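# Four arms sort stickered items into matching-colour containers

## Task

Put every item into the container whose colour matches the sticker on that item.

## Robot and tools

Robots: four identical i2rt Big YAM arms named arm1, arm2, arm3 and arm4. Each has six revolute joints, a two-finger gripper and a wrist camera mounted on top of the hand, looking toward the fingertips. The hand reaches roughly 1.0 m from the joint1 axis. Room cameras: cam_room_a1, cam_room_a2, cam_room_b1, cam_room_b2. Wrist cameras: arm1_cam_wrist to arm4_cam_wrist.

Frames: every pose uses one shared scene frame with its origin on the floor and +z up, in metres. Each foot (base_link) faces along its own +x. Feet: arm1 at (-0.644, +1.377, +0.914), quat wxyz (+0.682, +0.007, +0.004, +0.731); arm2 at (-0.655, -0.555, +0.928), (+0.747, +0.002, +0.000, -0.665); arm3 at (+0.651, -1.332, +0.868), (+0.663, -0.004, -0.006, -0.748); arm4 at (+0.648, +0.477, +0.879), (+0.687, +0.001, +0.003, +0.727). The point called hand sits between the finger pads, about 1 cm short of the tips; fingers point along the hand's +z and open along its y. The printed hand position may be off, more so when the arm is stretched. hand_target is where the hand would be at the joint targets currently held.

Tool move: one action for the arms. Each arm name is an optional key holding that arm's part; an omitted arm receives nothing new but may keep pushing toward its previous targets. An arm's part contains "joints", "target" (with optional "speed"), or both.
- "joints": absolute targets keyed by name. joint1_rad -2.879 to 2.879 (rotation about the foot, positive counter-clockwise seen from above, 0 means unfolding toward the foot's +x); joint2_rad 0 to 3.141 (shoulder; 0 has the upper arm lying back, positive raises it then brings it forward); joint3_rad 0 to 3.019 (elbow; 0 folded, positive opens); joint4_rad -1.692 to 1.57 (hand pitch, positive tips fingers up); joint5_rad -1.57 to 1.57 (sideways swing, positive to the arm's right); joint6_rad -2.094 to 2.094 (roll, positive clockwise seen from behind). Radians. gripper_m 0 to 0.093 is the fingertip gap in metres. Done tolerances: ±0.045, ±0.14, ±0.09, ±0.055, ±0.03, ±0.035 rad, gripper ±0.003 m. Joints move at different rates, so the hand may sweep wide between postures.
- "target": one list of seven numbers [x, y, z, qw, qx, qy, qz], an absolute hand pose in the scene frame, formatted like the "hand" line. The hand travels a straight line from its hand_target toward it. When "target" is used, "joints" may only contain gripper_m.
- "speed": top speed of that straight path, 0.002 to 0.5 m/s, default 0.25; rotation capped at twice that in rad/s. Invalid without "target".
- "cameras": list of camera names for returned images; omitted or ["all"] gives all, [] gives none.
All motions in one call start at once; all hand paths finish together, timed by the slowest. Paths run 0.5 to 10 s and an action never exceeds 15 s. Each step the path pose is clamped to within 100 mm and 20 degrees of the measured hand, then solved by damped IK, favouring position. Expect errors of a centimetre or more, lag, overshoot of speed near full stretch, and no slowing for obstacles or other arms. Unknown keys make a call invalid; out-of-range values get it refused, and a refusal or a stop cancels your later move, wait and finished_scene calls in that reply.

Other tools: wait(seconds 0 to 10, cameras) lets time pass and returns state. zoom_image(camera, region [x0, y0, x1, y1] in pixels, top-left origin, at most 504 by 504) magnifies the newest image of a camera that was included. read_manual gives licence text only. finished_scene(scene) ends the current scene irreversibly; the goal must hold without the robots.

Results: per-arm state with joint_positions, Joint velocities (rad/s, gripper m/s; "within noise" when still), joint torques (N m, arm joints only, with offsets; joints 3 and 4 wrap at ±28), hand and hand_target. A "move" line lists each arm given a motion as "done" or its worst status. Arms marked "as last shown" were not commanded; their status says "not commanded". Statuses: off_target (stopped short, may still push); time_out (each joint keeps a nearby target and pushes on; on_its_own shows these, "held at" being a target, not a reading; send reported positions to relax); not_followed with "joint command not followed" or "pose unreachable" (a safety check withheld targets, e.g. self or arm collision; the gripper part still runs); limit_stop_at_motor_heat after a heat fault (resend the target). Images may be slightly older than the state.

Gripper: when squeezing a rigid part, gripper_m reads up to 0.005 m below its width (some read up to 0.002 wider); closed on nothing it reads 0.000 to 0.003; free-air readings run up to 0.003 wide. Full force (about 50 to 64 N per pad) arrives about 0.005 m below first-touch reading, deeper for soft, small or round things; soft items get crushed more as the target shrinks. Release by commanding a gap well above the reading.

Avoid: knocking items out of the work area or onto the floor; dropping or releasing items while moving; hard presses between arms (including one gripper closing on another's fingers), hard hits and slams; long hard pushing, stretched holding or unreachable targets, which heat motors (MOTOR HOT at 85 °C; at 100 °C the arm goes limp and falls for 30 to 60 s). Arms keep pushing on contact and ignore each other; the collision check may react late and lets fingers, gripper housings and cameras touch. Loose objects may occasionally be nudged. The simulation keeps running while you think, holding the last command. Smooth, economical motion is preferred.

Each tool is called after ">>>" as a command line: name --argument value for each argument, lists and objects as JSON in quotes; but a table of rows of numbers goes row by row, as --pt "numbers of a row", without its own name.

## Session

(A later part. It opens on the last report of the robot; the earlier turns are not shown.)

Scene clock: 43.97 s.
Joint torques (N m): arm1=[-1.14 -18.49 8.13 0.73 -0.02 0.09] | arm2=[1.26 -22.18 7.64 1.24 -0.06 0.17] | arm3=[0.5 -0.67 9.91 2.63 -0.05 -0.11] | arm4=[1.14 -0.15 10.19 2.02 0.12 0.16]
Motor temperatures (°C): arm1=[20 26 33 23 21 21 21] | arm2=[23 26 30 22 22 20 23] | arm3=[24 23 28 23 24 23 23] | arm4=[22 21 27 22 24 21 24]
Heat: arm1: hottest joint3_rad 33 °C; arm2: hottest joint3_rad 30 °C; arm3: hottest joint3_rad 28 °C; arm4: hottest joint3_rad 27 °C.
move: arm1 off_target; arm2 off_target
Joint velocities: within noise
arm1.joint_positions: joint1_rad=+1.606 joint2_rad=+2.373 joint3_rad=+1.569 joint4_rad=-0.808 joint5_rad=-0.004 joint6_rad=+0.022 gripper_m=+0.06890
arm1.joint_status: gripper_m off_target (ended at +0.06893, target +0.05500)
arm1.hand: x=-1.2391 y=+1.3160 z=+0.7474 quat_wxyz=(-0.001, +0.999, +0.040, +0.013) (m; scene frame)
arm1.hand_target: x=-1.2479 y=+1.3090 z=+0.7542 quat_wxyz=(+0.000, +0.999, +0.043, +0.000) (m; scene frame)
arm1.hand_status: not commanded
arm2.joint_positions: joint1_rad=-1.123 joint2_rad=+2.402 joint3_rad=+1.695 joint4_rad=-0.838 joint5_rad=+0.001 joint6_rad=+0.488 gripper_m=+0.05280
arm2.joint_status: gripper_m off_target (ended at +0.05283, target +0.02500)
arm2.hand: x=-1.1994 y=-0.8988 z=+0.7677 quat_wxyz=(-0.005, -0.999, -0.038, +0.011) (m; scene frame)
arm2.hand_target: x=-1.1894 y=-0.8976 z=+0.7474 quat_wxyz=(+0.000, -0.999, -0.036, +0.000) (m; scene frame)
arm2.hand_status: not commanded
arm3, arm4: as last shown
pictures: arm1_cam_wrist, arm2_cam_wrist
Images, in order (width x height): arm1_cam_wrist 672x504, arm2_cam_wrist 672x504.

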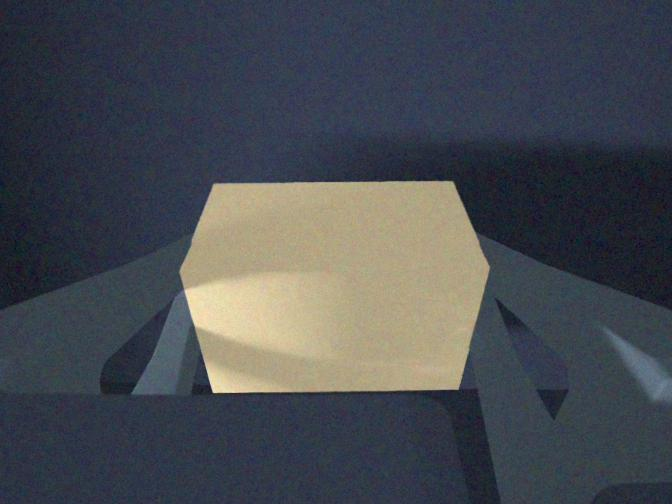

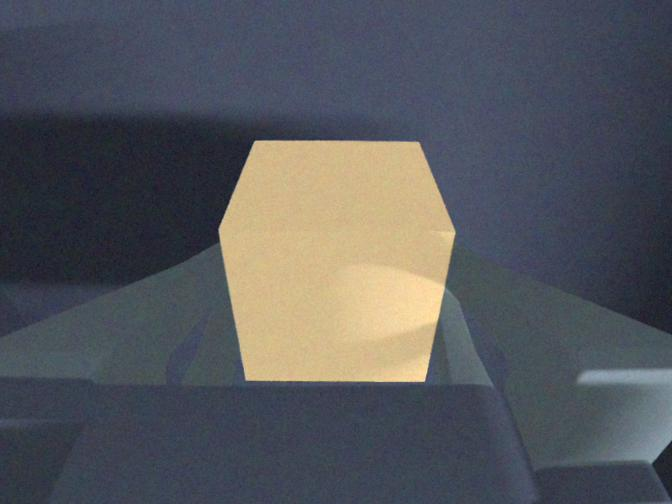

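>>> move --arm1 '{"target":[-1.2,1.316,1.1,0,1,0,0]}' --arm2 '{"target":[-1.2,-0.9,1.1,0,1,0,0]}' --cameras '["arm1_cam_wrist","arm2_cam_wrist"]'

>>> move --arm1 '{"joints":{"joint2_rad":0.6,"joint3_rad":1.2,"joint4_rad":-0.8,"joint5_rad":0,"joint6_rad":0}}' --arm2 '{"joints":{"joint2_rad":0.6,"joint3_rad":1.2,"joint4_rad":-0.8,"joint5_rad":0,"joint6_rad":0}}' --cameras '["cam_room_b1","cam_room_b2"]'

>>> zoom_image --camera "cam_room_b1" --region '[170, 130, 310, 235]'

>>> zoom_image --camera "cam_room_b2" --region '[250, 150, 390, 255]'

>>> move --arm1 '{"joints":{"joint1_rad":-2.25}}' --arm2 '{"joints":{"joint1_rad":0.95}}' --cameras '["arm3_cam_wrist","arm4_cam_wrist"]'

>>> move --arm1 '{"target":[-0.36,1.17,1.25,0.674,0.213,0.674,-0.213]}' --arm2 '{"target":[-0.35,-0.725,1.25,0.685,0.177,0.685,-0.177]}' --arm3 '{"target":[0.345,-1.13,1.25,0.177,-0.685,0.177,0.685]}' --arm4 '{"target":[0.36,0.67,1.25,0.213,-0.674,0.213,0.674]}'

>>> zoom_image --camera "arm3_cam_wrist" --region '[230, 0, 430, 150]'

>>> zoom_image --camera "arm4_cam_wrist" --region '[230, 0, 430, 150]'

>>> zoom_image --camera "cam_room_a1" --region '[370, 130, 470, 205]'

Scene clock: 65.20 s.
Joint torques (N m): arm1=[-1.26 -15.21 14.54 0.02 0.02 0.11] | arm2=[0.67 -23.12 14.45 0.06 -0.08 0.21] | arm3=[0.38 -0.62 9.92 2.62 -0.06 -0.12] | arm4=[0.91 -0.32 10.14 2.19 0.15 0.18]
Motor temperatures (°C): arm1=[20 27 32 23 21 21 22] | arm2=[23 28 30 22 22 20 24] | arm3=[24 23 29 23 24 23 23] | arm4=[22 21 29 22 24 21 24]
Heat: arm1: hottest joint3_rad 32 °C; arm2: hottest joint3_rad 30 °C; arm3: hottest joint3_rad 29 °C; arm4: hottest joint3_rad 29 °C.
move: arm1 off_target; arm2 off_target
Joint velocities: within noise
arm1.joint_positions: joint1_rad=+1.606 joint2_rad=+1.841 joint3_rad=+1.647 joint4_rad=-1.432 joint5_rad=-0.004 joint6_rad=+0.100 gripper_m=+0.06890
arm1.joint_status: not commanded
arm1.hand: x=-1.1878 y=+1.3199 z=+1.0809 quat_wxyz=(-0.002, +1.000, +0.002, +0.020) (m; scene frame)
arm1.hand_target: x=-1.1991 y=+1.3161 z=+1.1001 quat_wxyz=(+0.000, +1.000, +0.000, +0.000) (m; scene frame)
arm1.hand_status: off_target (0.023 m and 2.3 deg from the pose sent, 0.355 m and 4.9 deg at the start)
arm2.joint_positions: joint1_rad=-1.123 joint2_rad=+2.060 joint3_rad=+1.984 joint4_rad=-1.522 joint5_rad=+0.001 joint6_rad=+0.549 gripper_m=+0.05281
arm2.joint_status: not commanded
arm2.hand: x=-1.1913 y=-0.8944 z=+1.0845 quat_wxyz=(+0.009, -1.000, -0.008, -0.012) (m; scene frame)
arm2.hand_target: x=-1.1994 y=-0.8997 z=+1.1001 quat_wxyz=(+0.000, -1.000, +0.000, +0.000) (m; scene frame)
arm2.hand_status: off_target (0.019 m and 1.9 deg from the pose sent, 0.332 m and 4.6 deg at the start)
arm3, arm4: as last shown
pictures: arm1_cam_wrist, arm2_cam_wrist
Images, in order (width x height): arm1_cam_wrist 672x504, arm2_cam_wrist 672x504.

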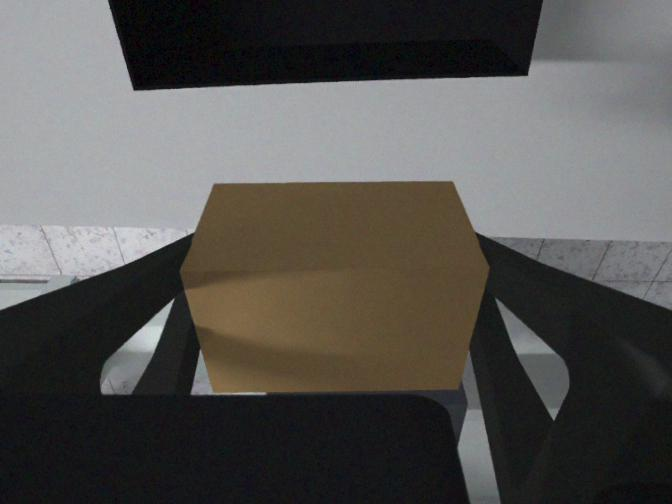

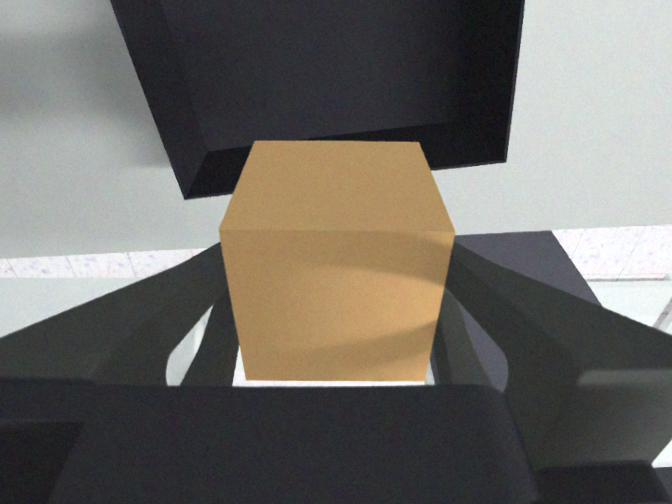

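Scene clock: 67.13 s.
Joint torques (N m): arm1=[-1.61 3.66 10.5 2.35 0.07 -0.07] | arm2=[0.67 -0.15 9.84 3.43 -0.05 -0.08] | arm3=[0.62 -0.62 9.87 2.61 -0.07 -0.11] | arm4=[1.14 0.09 10.19 2.09 0.11 0.19]
Motor temperatures (°C): arm1=[20 27 32 23 21 21 22] | arm2=[23 28 30 22 22 20 24] | arm3=[24 23 29 23 24 23 23] | arm4=[22 21 29 22 24 21 24]
Heat: arm1: hottest joint3_rad 32 °C; arm2: hottest joint3_rad 30 °C; arm3: hottest joint3_rad 29 °C; arm4: hottest joint3_rad 29 °C.
move: arm1 done; arm2 done
Joint velocities: within noise
arm1.joint_positions: joint1_rad=+1.606 joint2_rad=+0.592 joint3_rad=+1.197 joint4_rad=-0.814 joint5_rad=-0.002 joint6_rad=+0.008 gripper_m=+0.06890
arm1.joint_status: all done
arm1.hand: x=-0.9337 y=+1.3449 z=+1.4829 quat_wxyz=(+0.034, +0.771, +0.039, -0.634) (m; scene frame)
arm1.hand_target: x=-0.9370 y=+1.3436 z=+1.4858 quat_wxyz=(+0.033, +0.768, +0.043, -0.638) (m; scene frame)
arm1.hand_status: not commanded
arm2.joint_positions: joint1_rad=-1.123 joint2_rad=+0.596 joint3_rad=+1.208 joint4_rad=-0.820 joint5_rad=+0.001 joint6_rad=+0.014 gripper_m=+0.05282
arm2.joint_status: all done
arm2.hand: x=-0.9099 y=-0.7170 z=+1.4952 quat_wxyz=(-0.178, -0.748, -0.211, +0.603) (m; scene frame)
arm2.hand_target: x=-0.9133 y=-0.7192 z=+1.4942 quat_wxyz=(-0.175, -0.744, -0.216, +0.607) (m; scene frame)
arm2.hand_status: not commanded
arm3, arm4: as last shown
pictures: cam_room_b1, cam_room_b2
Images, in order (width x height): cam_room_b1 672x504, cam_room_b2 672x504.

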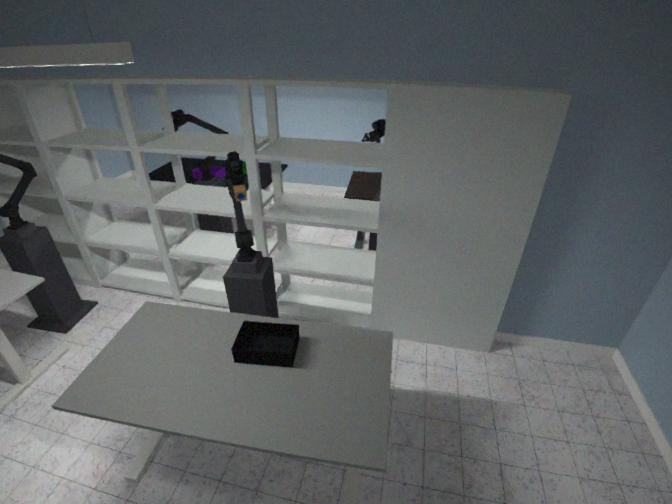

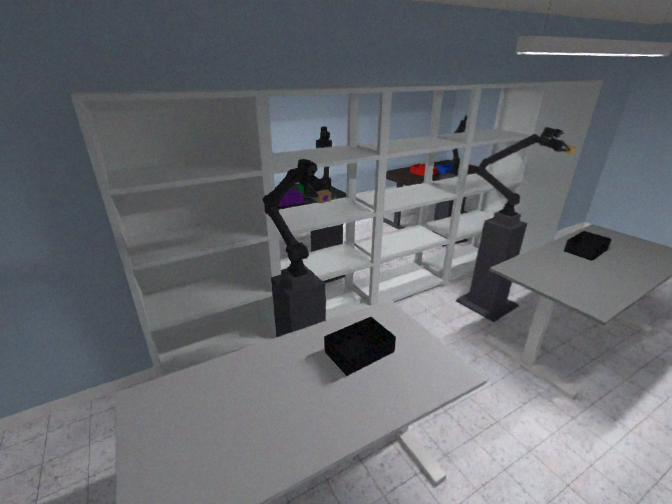

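Scaled by 3.600.

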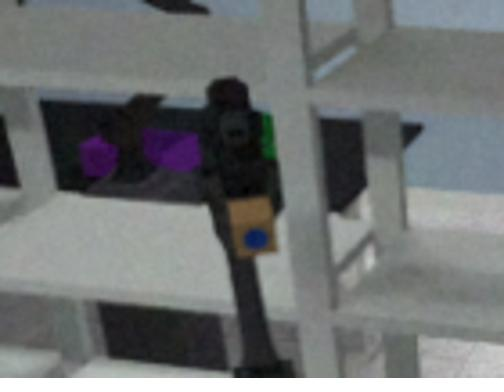

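Scaled by 3.600.

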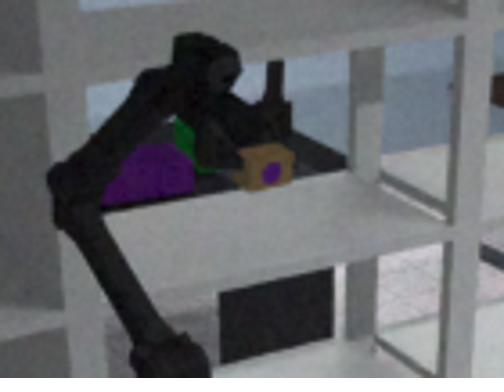

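Scene clock: 69.73 s.
Joint torques (N m): arm1=[-2.14 2.37 11.3 2.33 -0.02 -0.05] | arm2=[1.03 0.03 9.78 3.44 0.05 -0.06] | arm3=[0.62 -0.62 9.92 2.59 -0.06 -0.11] | arm4=[1.14 -0.15 10.07 2.11 0.13 0.17]
Motor temperatures (°C): arm1=[20 27 32 23 21 21 22] | arm2=[23 27 30 22 22 20 24] | arm3=[24 23 29 23 24 23 23] | arm4=[22 21 29 22 24 21 24]
Heat: arm1: hottest joint3_rad 32 °C; arm2: hottest joint3_rad 30 °C; arm3: hottest joint3_rad 29 °C; arm4: hottest joint3_rad 29 °C.
move: arm1 done; arm2 done
Joint velocities: within noise
arm1.joint_positions: joint1_rad=-2.243 joint2_rad=+0.603 joint3_rad=+1.190 joint4_rad=-0.814 joint5_rad=+0.002 joint6_rad=+0.006 gripper_m=+0.06899
arm1.joint_status: all done
arm1.hand: x=-0.3834 y=+1.2014 z=+1.4671 quat_wxyz=(-0.589, -0.235, -0.751, +0.185) (m; scene frame)
arm1.hand_target: x=-0.3860 y=+1.2012 z=+1.4768 quat_wxyz=(-0.598, -0.232, -0.743, +0.191) (m; scene frame)
arm1.hand_status: not commanded
arm2.joint_positions: joint1_rad=+0.946 joint2_rad=+0.597 joint3_rad=+1.208 joint4_rad=-0.820 joint5_rad=-0.001 joint6_rad=+0.013 gripper_m=+0.05285
arm2.joint_status: all done
arm2.hand: x=-0.3941 y=-0.7033 z=+1.4961 quat_wxyz=(-0.611, -0.201, -0.750, +0.152) (m; scene frame)
arm2.hand_target: x=-0.3901 y=-0.7043 z=+1.4952 quat_wxyz=(-0.613, -0.194, -0.749, +0.156) (m; scene frame)
arm2.hand_status: not commanded
arm3.joint_positions: joint1_rad=-2.049 joint2_rad=+0.607 joint3_rad=+1.190 joint4_rad=-0.818 joint5_rad=+0.002 joint6_rad=+0.006 gripper_m=+0.09399
arm3.joint_status: not commanded
arm3.hand: x=+0.3969 y=-1.1498 z=+1.4201 quat_wxyz=(+0.177, -0.751, +0.239, +0.590) (m; scene frame)
arm3.hand_target: x=+0.4015 y=-1.1493 z=+1.4319 quat_wxyz=(+0.185, -0.740, +0.237, +0.602) (m; scene frame)
arm3.hand_status: not commanded
arm4.joint_positions: joint1_rad=+0.946 joint2_rad=+0.603 joint3_rad=+1.176 joint4_rad=-0.820 joint5_rad=-0.001 joint6_rad=-0.013 gripper_m=+0.09397
arm4.joint_status: not commanded
arm4.hand: x=+0.3910 y=+0.6451 z=+1.4279 quat_wxyz=(-0.174, +0.758, -0.217, -0.590) (m; scene frame)
arm4.hand_target: x=+0.3940 y=+0.6423 z=+1.4470 quat_wxyz=(-0.175, +0.742, -0.217, -0.609) (m; scene frame)
arm4.hand_status: not commanded
pictures: arm3_cam_wrist, arm4_cam_wrist
Images, in order (width x height): arm3_cam_wrist 672x504, arm4_cam_wrist 672x504.

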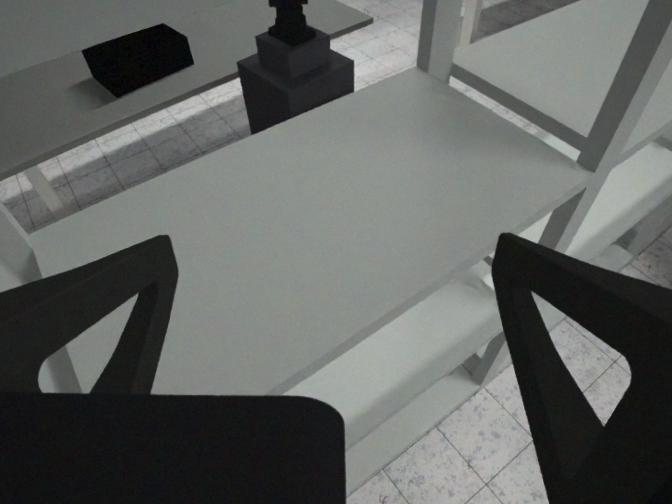

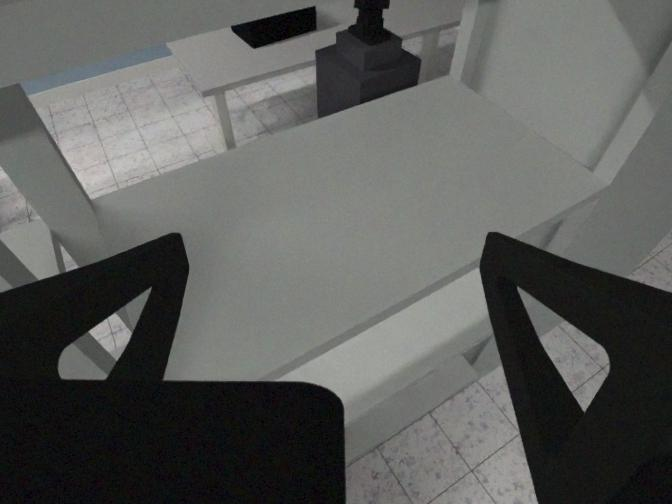

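Scene clock: 71.47 s.
Joint torques (N m): arm1=[-2.61 1.79 13.57 2.67 -0.02 0.02] | arm2=[1.38 -1.26 12.23 3.67 0.15 -0.07] | arm3=[0.26 -1.08 10.28 2.58 -0.1 -0.12] | arm4=[1.61 0.32 10.62 2.1 0.22 0.13]
Motor temperatures (°C): arm1=[20 27 32 23 21 21 22] | arm2=[23 27 30 22 22 20 24] | arm3=[24 23 29 23 24 23 23] | arm4=[22 21 30 22 24 21 24]
Heat: arm1: hottest joint3_rad 32 °C; arm2: hottest joint3_rad 30 °C; arm3: hottest joint3_rad 29 °C; arm4: hottest joint3_rad 30 °C.
move: arm1 off_target; arm2 done; arm3 done; arm4 done
Joint velocities: within noise
arm1.joint_positions: joint1_rad=-2.288 joint2_rad=+0.487 joint3_rad=+0.393 joint4_rad=+0.072 joint5_rad=-0.046 joint6_rad=+0.006 gripper_m=+0.06899
arm1.joint_status: not commanded
arm1.hand: x=-0.3592 y=+1.1739 z=+1.2354 quat_wxyz=(-0.663, -0.214, -0.687, +0.206) (m; scene frame)
arm1.hand_target: x=-0.3603 y=+1.1704 z=+1.2498 quat_wxyz=(-0.674, -0.213, -0.674, +0.213) (m; scene frame)
arm1.hand_status: off_target (0.015 m and 2.2 deg from the pose sent, 0.221 m and 13.8 deg at the start)
arm2.joint_positions: joint1_rad=+0.946 joint2_rad=+0.509 joint3_rad=+0.372 joint4_rad=+0.112 joint5_rad=+0.002 joint6_rad=+0.011 gripper_m=+0.05285
arm2.joint_status: not commanded
arm2.hand: x=-0.3514 y=-0.7266 z=+1.2442 quat_wxyz=(-0.677, -0.186, -0.691, +0.171) (m; scene frame)
arm2.hand_target: x=-0.3501 y=-0.7249 z=+1.2500 quat_wxyz=(-0.685, -0.177, -0.685, +0.177) (m; scene frame)
arm2.hand_status: done (0.006 m and 1.7 deg from the pose sent, 0.251 m and 12.0 deg at the start)
arm3.joint_positions: joint1_rad=-2.062 joint2_rad=+0.554 joint3_rad=+0.544 joint4_rad=+0.000 joint5_rad=-0.118 joint6_rad=-0.004 gripper_m=+0.09399
arm3.joint_status: not commanded
arm3.hand: x=+0.3427 y=-1.1346 z=+1.2460 quat_wxyz=(+0.168, -0.691, +0.177, +0.681) (m; scene frame)
arm3.hand_target: x=+0.3451 y=-1.1300 z=+1.2499 quat_wxyz=(+0.177, -0.685, +0.177, +0.684) (m; scene frame)
arm3.hand_status: done (0.007 m and 1.3 deg from the pose sent, 0.179 m and 15.0 deg at the start)
arm4.joint_positions: joint1_rad=+0.952 joint2_rad=+0.481 joint3_rad=+0.484 joint4_rad=-0.030 joint5_rad=+0.054 joint6_rad=-0.013 gripper_m=+0.09397
arm4.joint_status: not commanded
arm4.hand: x=+0.3629 y=+0.6708 z=+1.2405 quat_wxyz=(-0.215, +0.683, -0.214, -0.664) (m; scene frame)
arm4.hand_target: x=+0.3602 y=+0.6699 z=+1.2499 quat_wxyz=(-0.213, +0.674, -0.213, -0.674) (m; scene frame)
arm4.hand_status: done (0.010 m and 1.5 deg from the pose sent, 0.182 m and 14.3 deg at the start)
pictures: arm1_cam_wrist, arm2_cam_wrist, arm3_cam_wrist, arm4_cam_wrist, cam_room_a1, cam_room_a2, cam_room_b1, cam_room_b2
Images, in order (width x height): arm1_cam_wrist 672x504, arm2_cam_wrist 672x504, arm3_cam_wrist 672x504, arm4_cam_wrist 672x504, cam_room_a1 672x504, cam_room_a2 672x504, cam_room_b1 672x504, cam_room_b2 672x504.

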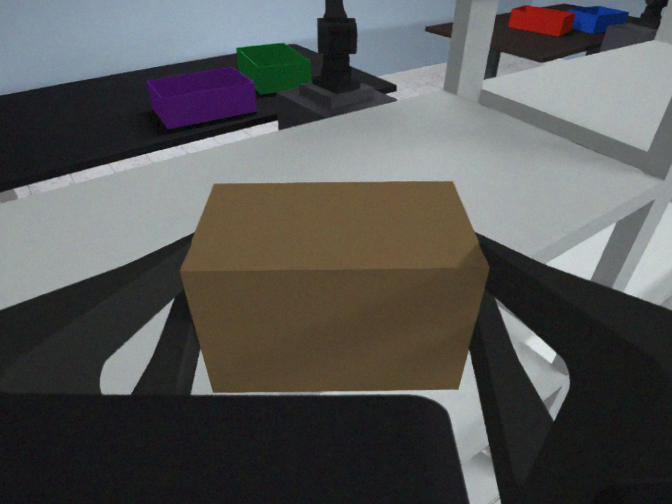

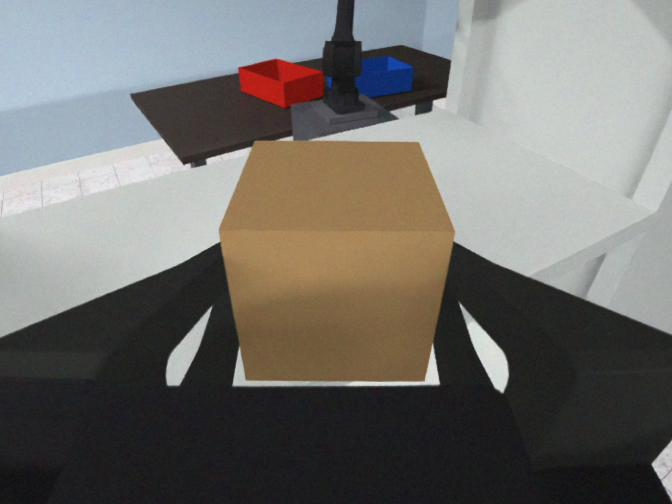

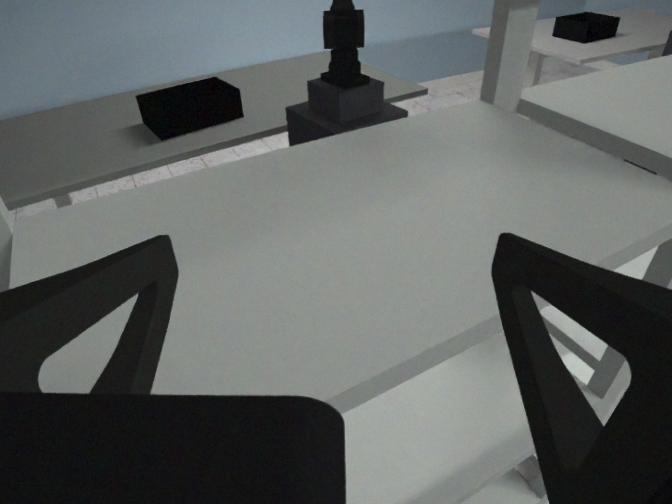

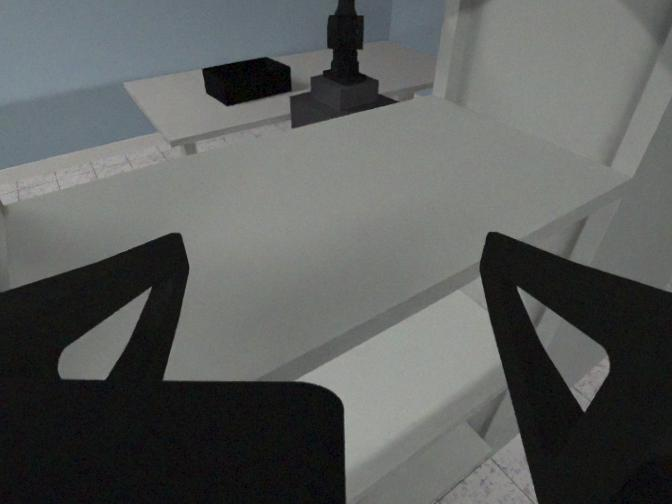

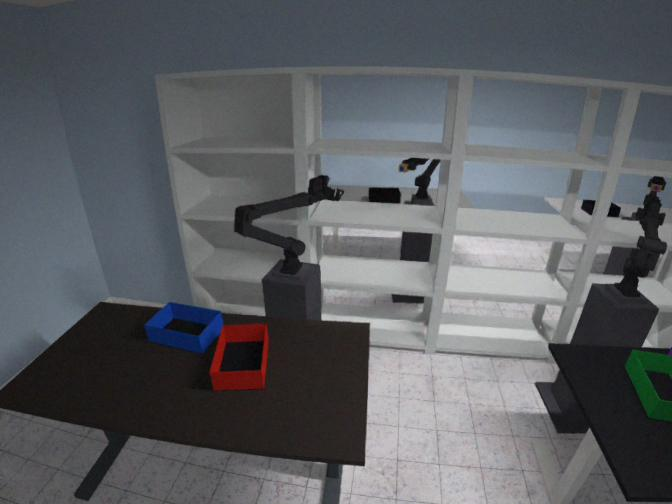

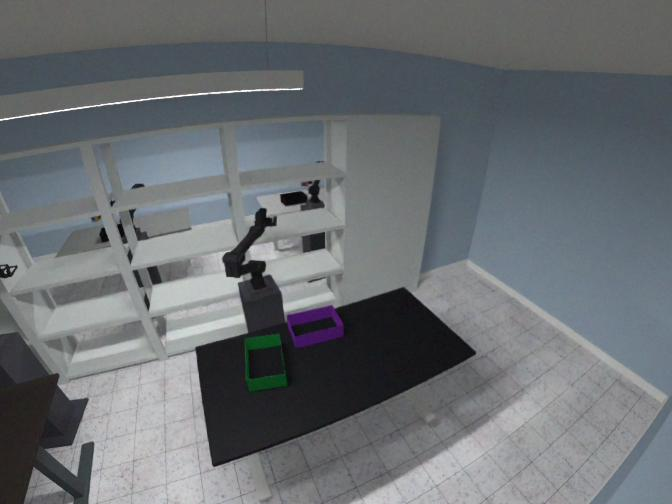

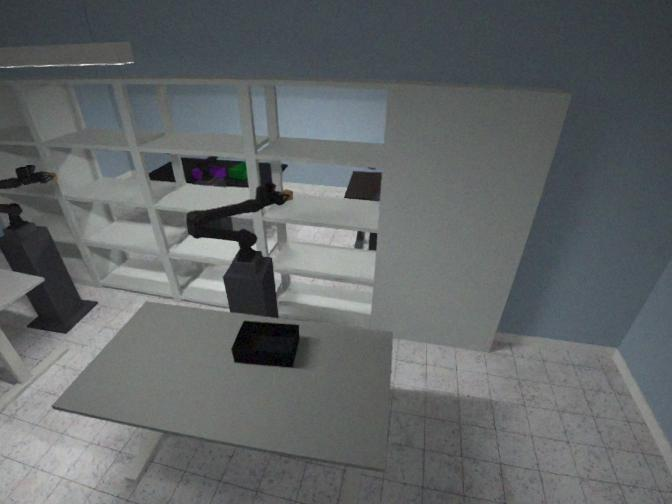

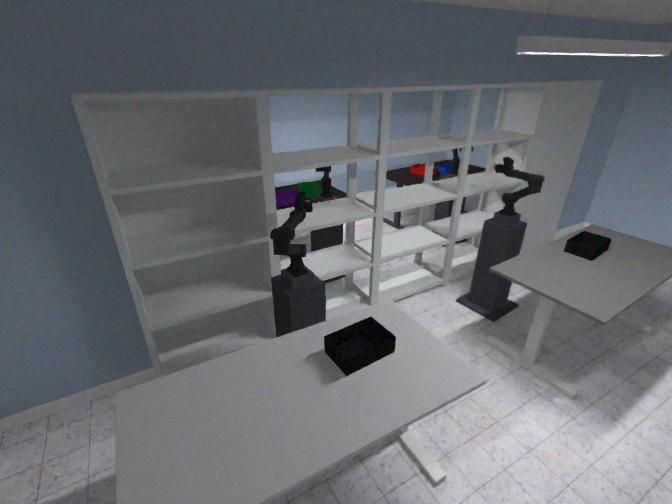

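Scaled by 2.520.

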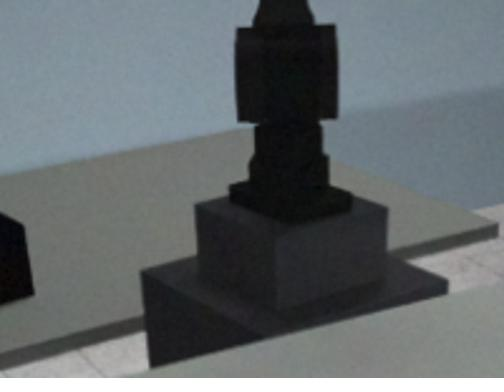

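Scaled by 2.520.

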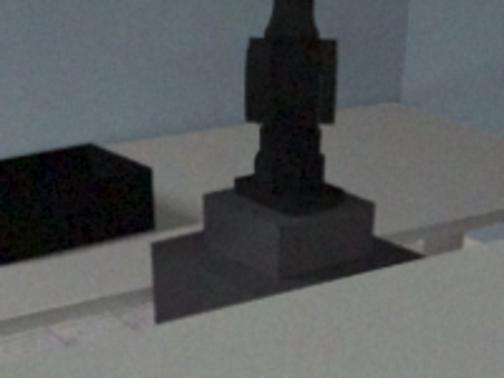

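Scaled by 5.040.

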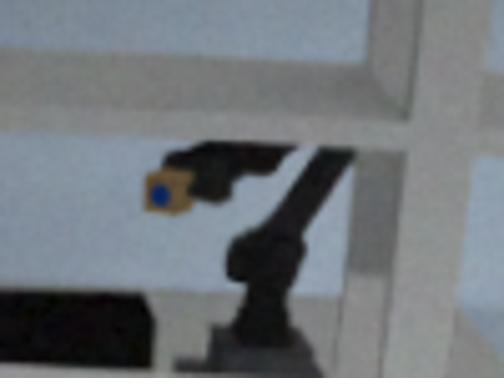

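>>> move --arm1 '{"target":[-0.01,0.93,1.26,0.674,0.213,0.674,-0.213]}' --arm2 '{"target":[-0.01,-0.915,1.26,0.685,0.177,0.685,-0.177]}' --arm3 '{"joints":{"joint6_rad":1.57}}' --arm4 '{"joints":{"joint6_rad":1.57}}' --cameras '[]'

>>> move --arm3 '{"target":[0.05,-0.974,1.275,-0.359,-0.359,0.609,0.609]}' --arm4 '{"target":[0.054,0.9,1.25,-0.327,-0.327,0.627,0.627]}' --cameras '["arm1_cam_wrist","arm2_cam_wrist","arm3_cam_wrist","arm4_cam_wrist"]'

Scene clock: 86.73 s.
Joint torques (N m): arm1=[-0.32 -13.98 17.09 1.55 0.08 0.04] | arm2=[1.03 -16.85 16.4 2.14 -0.12 -0.08] | arm3=[0.26 -1.08 10.32 2.58 -0.08 -0.07] | arm4=[0.97 0.73 10.5 2.09 0.2 0.07]
Motor temperatures (°C): arm1=[20 26 32 23 21 21 22] | arm2=[23 27 32 22 22 20 24] | arm3=[24 23 30 23 24 23 23] | arm4=[22 21 33 22 24 21 24]
Heat: arm1: hottest joint3_rad 32 °C; arm2: hottest joint3_rad 32 °C; arm3: hottest joint3_rad 30 °C; arm4: hottest joint3_rad 33 °C.
move: arm1 off_target; arm2 off_target; arm3 done; arm4 done
Joint velocities: within noise
arm1.joint_positions: joint1_rad=-2.269 joint2_rad=+1.769 joint3_rad=+1.345 joint4_rad=+0.381 joint5_rad=-0.008 joint6_rad=+0.006 gripper_m=+0.06899
arm1.joint_status: not commanded
arm1.hand: x=-0.0265 y=+0.9315 z=+1.2238 quat_wxyz=(-0.653, -0.222, -0.692, +0.210) (m; scene frame)
arm1.hand_target: x=-0.0127 y=+0.9321 z=+1.2599 quat_wxyz=(-0.674, -0.213, -0.674, +0.213) (m; scene frame)
arm1.hand_status: off_target (0.040 m and 3.3 deg from the pose sent, 0.427 m and 2.1 deg at the start)
arm2.joint_positions: joint1_rad=+0.946 joint2_rad=+1.701 joint3_rad=+1.215 joint4_rad=+0.452 joint5_rad=+0.002 joint6_rad=+0.011 gripper_m=+0.05285
arm2.joint_status: not commanded
arm2.hand: x=-0.0252 y=-0.9082 z=+1.2384 quat_wxyz=(-0.674, -0.186, -0.694, +0.170) (m; scene frame)
arm2.hand_target: x=-0.0118 y=-0.9139 z=+1.2598 quat_wxyz=(-0.685, -0.177, -0.684, +0.177) (m; scene frame)
arm2.hand_status: off_target (0.027 m and 2.1 deg from the pose sent, 0.390 m and 1.7 deg at the start)
arm3.joint_positions: joint1_rad=-2.062 joint2_rad=+0.554 joint3_rad=+0.544 joint4_rad=+0.000 joint5_rad=-0.119 joint6_rad=+1.563 gripper_m=+0.09401
arm3.joint_status: all done
arm3.hand: x=+0.3427 y=-1.1345 z=+1.2460 quat_wxyz=(-0.361, -0.364, +0.613, +0.601) (m; scene frame)
arm3.hand_target: x=+0.3450 y=-1.1301 z=+1.2499 quat_wxyz=(-0.362, -0.356, +0.611, +0.607) (m; scene frame)
arm3.hand_status: not commanded
arm4.joint_positions: joint1_rad=+0.953 joint2_rad=+0.481 joint3_rad=+0.484 joint4_rad=-0.030 joint5_rad=+0.055 joint6_rad=+1.557 gripper_m=+0.09399
arm4.joint_status: all done
arm4.hand: x=+0.3627 y=+0.6707 z=+1.2406 quat_wxyz=(+0.318, +0.332, -0.634, -0.622) (m; scene frame)
arm4.hand_target: x=+0.3602 y=+0.6699 z=+1.2499 quat_wxyz=(+0.328, +0.325, -0.628, -0.627) (m; scene frame)
arm4.hand_status: not commanded
pictures: none
No camera images: "cameras" was empty.

Scene clock: 88.87 s.
Joint torques (N m): arm1=[-1.38 -15.21 17.35 1.61 0.08 0.06] | arm2=[0.79 -16.97 16.38 2.15 -0.12 -0.07] | arm3=[2.43 -16.03 14.42 1.59 0.11 -0.17] | arm4=[0.62 -16.73 12.67 0.99 -0.05 -0.01]
Motor temperatures (°C): arm1=[20 26 33 23 21 21 22] | arm2=[23 27 32 22 22 20 24] | arm3=[24 23 30 23 24 23 23] | arm4=[22 21 33 22 24 21 24]
Heat: arm1: hottest joint3_rad 33 °C; arm2: hottest joint3_rad 32 °C; arm3: hottest joint3_rad 30 °C; arm4: hottest joint3_rad 33 °C.
move: arm3 off_target; arm4 off_target
Joint velocities: within noise
arm1, arm2: as last shown
arm2.hand_target: x=-0.0118 y=-0.9139 z=+1.2598 quat_wxyz=(-0.685, -0.177, -0.685, +0.177) (m; scene frame)
arm3.joint_positions: joint1_rad=-2.002 joint2_rad=+1.537 joint3_rad=+1.223 joint4_rad=+0.279 joint5_rad=-0.035 joint6_rad=+1.563 gripper_m=+0.09401
arm3.joint_status: not commanded
arm3.hand: x=+0.0635 y=-0.9715 z=+1.2465 quat_wxyz=(-0.349, -0.362, +0.625, +0.597) (m; scene frame)
arm3.hand_target: x=+0.0519 y=-0.9750 z=+1.2748 quat_wxyz=(-0.359, -0.359, +0.609, +0.609) (m; scene frame)
arm3.hand_status: off_target (0.032 m and 2.6 deg from the pose sent, 0.335 m and 1.2 deg at the start)
arm4.joint_positions: joint1_rad=+0.905 joint2_rad=+1.646 joint3_rad=+1.257 joint4_rad=+0.362 joint5_rad=-0.004 joint6_rad=+1.557 gripper_m=+0.09399
arm4.joint_status: not commanded
arm4.hand: x=+0.0610 y=+0.8888 z=+1.2313 quat_wxyz=(+0.321, +0.335, -0.633, -0.619) (m; scene frame)
arm4.hand_target: x=+0.0551 y=+0.8991 z=+1.2498 quat_wxyz=(+0.327, +0.327, -0.627, -0.627) (m; scene frame)
arm4.hand_status: off_target (0.023 m and 1.6 deg from the pose sent, 0.385 m and 1.6 deg at the start)
pictures: arm1_cam_wrist, arm2_cam_wrist, arm3_cam_wrist, arm4_cam_wrist
Images, in order (width x height): arm1_cam_wrist 672x504, arm2_cam_wrist 672x504, arm3_cam_wrist 672x504, arm4_cam_wrist 672x504.

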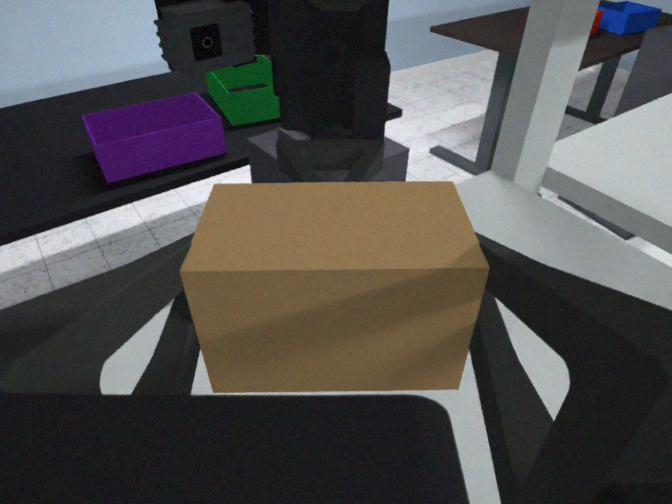

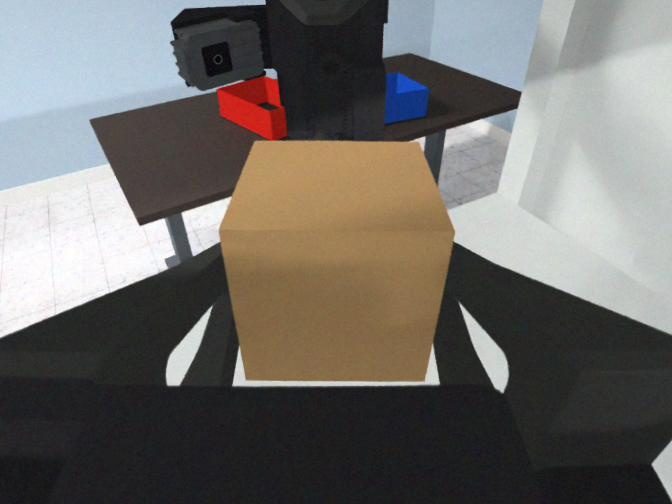

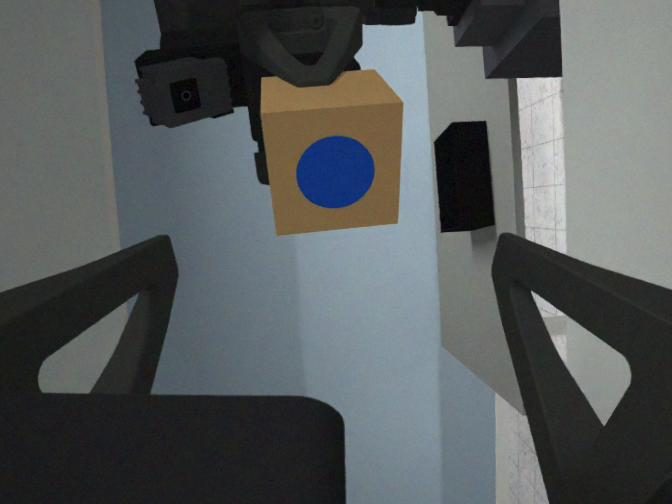

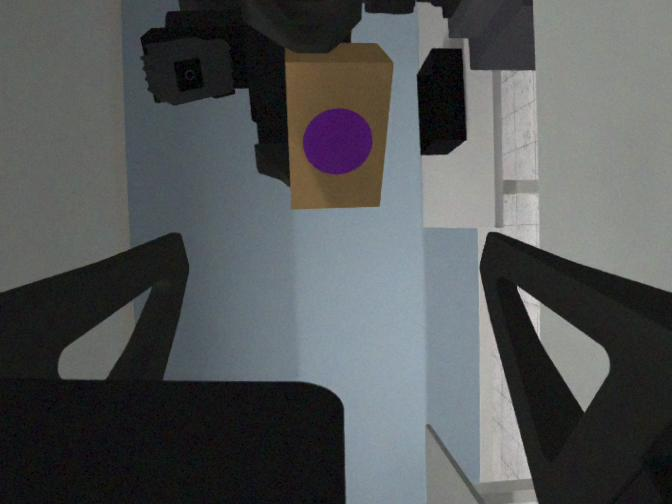

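>>> move --arm3 '{"target":[-0.024,-0.9345,1.278,-0.359,-0.359,0.609,0.609],"speed":0.15}' --arm4 '{"target":[-0.036,0.961,1.246,-0.327,-0.327,0.627,0.627],"speed":0.15}' --cameras '["arm3_cam_wrist","arm4_cam_wrist"]'

Scene clock: 97.53 s.
Joint torques (N m): arm1=[-1.49 -14.62 17.26 1.58 0.12 0.04] | arm2=[0.97 -16.85 16.36 2.14 -0.12 -0.07] | arm3=[2.49 -19.19 14.94 1.48 0.11 -0.16] | arm4=[0.56 -21.48 13.63 0.99 0.07 0.03]
Motor temperatures (°C): arm1=[20 26 36 23 21 21 22] | arm2=[23 27 33 22 22 20 24] | arm3=[24 23 31 23 24 23 23] | arm4=[22 22 35 22 24 21 24]
Heat: arm1: hottest joint3_rad 36 °C; arm2: hottest joint3_rad 33 °C; arm3: hottest joint3_rad 31 °C; arm4: hottest joint3_rad 35 °C.
move: arm3 off_target; arm4 off_target
Joint velocities: within noise
arm1, arm2: as last shown
arm3.joint_positions: joint1_rad=-1.996 joint2_rad=+1.740 joint3_rad=+1.492 joint4_rad=+0.216 joint5_rad=-0.028 joint6_rad=+1.563 gripper_m=+0.09401
arm3.joint_status: not commanded
arm3.hand: x=-0.0086 y=-0.9309 z=+1.2519 quat_wxyz=(-0.349, -0.361, +0.624, +0.598) (m; scene frame)
arm3.hand_target: x=-0.0219 y=-0.9357 z=+1.2778 quat_wxyz=(-0.359, -0.359, +0.609, +0.609) (m; scene frame)
arm3.hand_status: off_target (0.031 m and 2.4 deg from the pose sent, 0.100 m and 2.6 deg at the start)
arm4.joint_positions: joint1_rad=+0.905 joint2_rad=+1.913 joint3_rad=+1.628 joint4_rad=+0.261 joint5_rad=-0.004 joint6_rad=+1.557 gripper_m=+0.09399
arm4.joint_status: not commanded
arm4.hand: x=-0.0275 y=+0.9506 z=+1.2320 quat_wxyz=(+0.322, +0.335, -0.632, -0.621) (m; scene frame)
arm4.hand_target: x=-0.0347 y=+0.9599 z=+1.2455 quat_wxyz=(+0.327, +0.327, -0.627, -0.627) (m; scene frame)
arm4.hand_status: off_target (0.019 m and 1.4 deg from the pose sent, 0.122 m and 1.6 deg at the start)
pictures: arm3_cam_wrist, arm4_cam_wrist
Images, in order (width x height): arm3_cam_wrist 672x504, arm4_cam_wrist 672x504.

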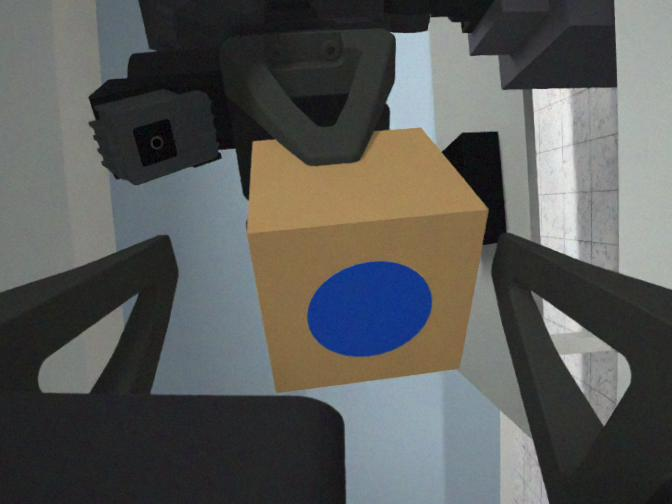

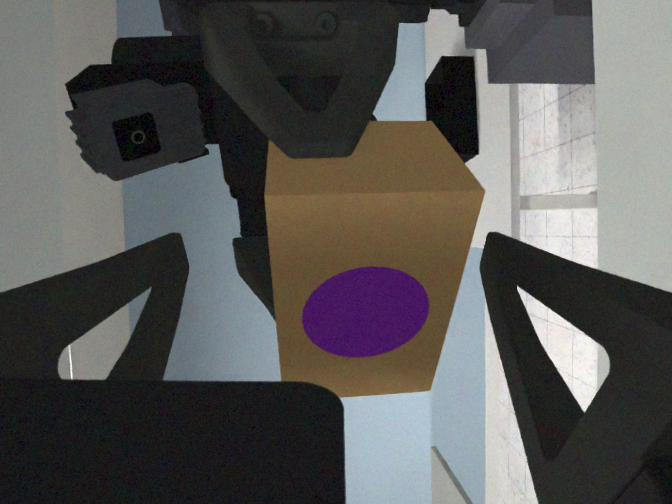

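>>> move --arm3 '{"target":[-0.034,-0.928,1.264,-0.359,-0.359,0.609,0.609],"speed":0.15}' --arm4 '{"target":[-0.037,0.962,1.232,-0.327,-0.327,0.627,0.627],"speed":0.15}' --cameras '[]'

>>> move --arm3 '{"joints":{"gripper_m":0.025}}' --arm4 '{"joints":{"gripper_m":0.02}}' --cameras '["arm3_cam_wrist","arm4_cam_wrist"]'

Scene clock: 104.50 s.
Joint torques (N m): arm1=[-0.38 -15.09 17.24 1.51 0.08 0.02] | arm2=[0.91 -16.85 16.36 2.15 -0.12 -0.08] | arm3=[2.61 -19.6 14.6 2.48 0.07 -0.17] | arm4=[0.5 -20.66 12.44 2.02 0.09 0.04]
Motor temperatures (°C): arm1=[20 26 37 23 21 21 22] | arm2=[23 27 33 22 22 20 24] | arm3=[24 24 32 23 24 23 23] | arm4=[22 22 37 22 24 21 24]
Heat: arm1: hottest joint3_rad 37 °C; arm2: hottest joint3_rad 33 °C; arm3: hottest joint3_rad 32 °C; arm4: hottest joint3_rad 37 °C.
move: arm3 off_target; arm4 off_target
Joint velocities: within noise
arm1, arm2: as last shown
arm3.joint_positions: joint1_rad=-1.996 joint2_rad=+1.777 joint3_rad=+1.510 joint4_rad=+0.216 joint5_rad=-0.028 joint6_rad=+1.563 gripper_m=+0.09401
arm3.joint_status: not commanded
arm3.hand: x=-0.0184 y=-0.9252 z=+1.2346 quat_wxyz=(-0.346, -0.364, +0.630, +0.592) (m; scene frame)
arm3.hand_target: x=-0.0316 y=-0.9294 z=+1.2636 quat_wxyz=(-0.359, -0.359, +0.609, +0.609) (m; scene frame)
arm3.hand_status: off_target (0.033 m and 3.5 deg from the pose sent, 0.028 m and 2.4 deg at the start)
arm4.joint_positions: joint1_rad=+0.905 joint2_rad=+1.920 joint3_rad=+1.628 joint4_rad=+0.261 joint5_rad=-0.004 joint6_rad=+1.557 gripper_m=+0.09399
arm4.joint_status: not commanded
arm4.hand: x=-0.0289 y=+0.9515 z=+1.2264 quat_wxyz=(+0.321, +0.336, -0.634, -0.619) (m; scene frame)
arm4.hand_target: x=-0.0361 y=+0.9612 z=+1.2317 quat_wxyz=(+0.327, +0.327, -0.627, -0.627) (m; scene frame)
arm4.hand_status: off_target (0.014 m and 1.7 deg from the pose sent, 0.015 m and 1.3 deg at the start)
pictures: none
No camera images: "cameras" was empty.

Scene clock: 105.17 s.
Joint torques (N m): arm1=[-0.91 -15.27 17.21 1.36 0.09 0.06] | arm2=[0.97 -17.26 16.43 2.48 -0.1 -0.03] | arm3=[2.49 -19.72 14.16 2.15 0.04 -0.15] | arm4=[0.62 -20.66 12.3 2.02 0.06 0]
Motor temperatures (°C): arm1=[20 26 37 23 21 21 22] | arm2=[23 27 33 22 22 20 24] | arm3=[24 24 32 23 24 23 23] | arm4=[22 22 37 22 24 21 24]
Heat: arm1: hottest joint3_rad 37 °C; arm2: hottest joint3_rad 33 °C; arm3: hottest joint3_rad 32 °C; arm4: hottest joint3_rad 37 °C.
move: arm3 off_target; arm4 off_target
Joint velocities: within noise
arm1.joint_positions: joint1_rad=-2.269 joint2_rad=+1.769 joint3_rad=+1.346 joint4_rad=+0.380 joint5_rad=-0.008 joint6_rad=+0.009 gripper_m=+0.06899
arm1.joint_status: not commanded
arm1.hand: x=-0.0264 y=+0.9315 z=+1.2242 quat_wxyz=(-0.654, -0.223, -0.692, +0.209) (m; scene frame)
arm1.hand_target: x=-0.0127 y=+0.9320 z=+1.2601 quat_wxyz=(-0.674, -0.213, -0.674, +0.213) (m; scene frame)
arm1.hand_status: not commanded
arm2.joint_positions: joint1_rad=+0.946 joint2_rad=+1.704 joint3_rad=+1.215 joint4_rad=+0.445 joint5_rad=+0.001 joint6_rad=+0.006 gripper_m=+0.05285
arm2.joint_status: not commanded
arm2.hand: x=-0.0248 y=-0.9083 z=+1.2349 quat_wxyz=(-0.670, -0.185, -0.698, +0.171) (m; scene frame)
arm2.hand_target: x=-0.0118 y=-0.9139 z=+1.2597 quat_wxyz=(-0.685, -0.177, -0.685, +0.177) (m; scene frame)
arm2.hand_status: not commanded
arm3.joint_positions: joint1_rad=-1.996 joint2_rad=+1.777 joint3_rad=+1.516 joint4_rad=+0.224 joint5_rad=-0.027 joint6_rad=+1.561 gripper_m=+0.05522
arm3.joint_status: gripper_m off_target (ended at +0.05525, target +0.02500)
arm3.hand: x=-0.0190 y=-0.9246 z=+1.2404 quat_wxyz=(-0.348, -0.362, +0.625, +0.597) (m; scene frame)
arm3.hand_target: x=-0.0316 y=-0.9293 z=+1.2637 quat_wxyz=(-0.359, -0.359, +0.609, +0.609) (m; scene frame)
arm3.hand_status: not commanded
arm4.joint_positions: joint1_rad=+0.905 joint2_rad=+1.920 joint3_rad=+1.628 joint4_rad=+0.262 joint5_rad=-0.004 joint6_rad=+1.560 gripper_m=+0.04554
arm4.joint_status: gripper_m off_target (ended at +0.04556, target +0.02000)
arm4.hand: x=-0.0289 y=+0.9515 z=+1.2267 quat_wxyz=(+0.322, +0.335, -0.634, -0.618) (m; scene frame)
arm4.hand_target: x=-0.0361 y=+0.9612 z=+1.2319 quat_wxyz=(+0.327, +0.327, -0.627, -0.627) (m; scene frame)
arm4.hand_status: not commanded
pictures: arm3_cam_wrist, arm4_cam_wrist
Images, in order (width x height): arm3_cam_wrist 672x504, arm4_cam_wrist 672x504.

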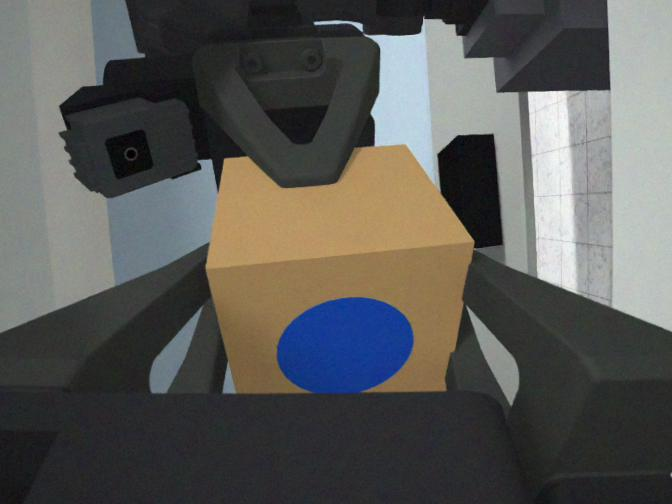

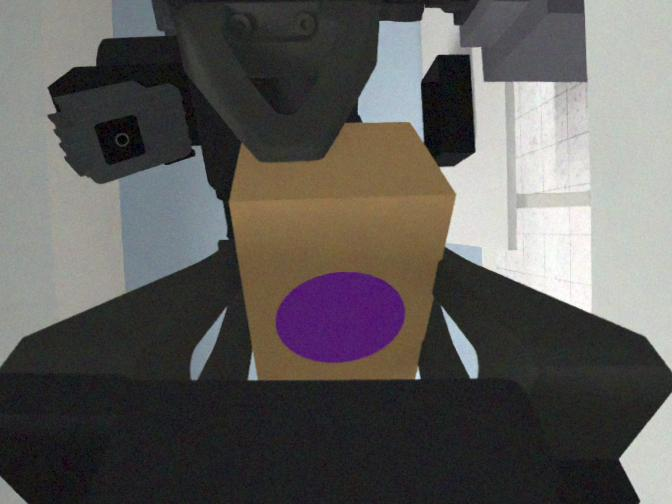

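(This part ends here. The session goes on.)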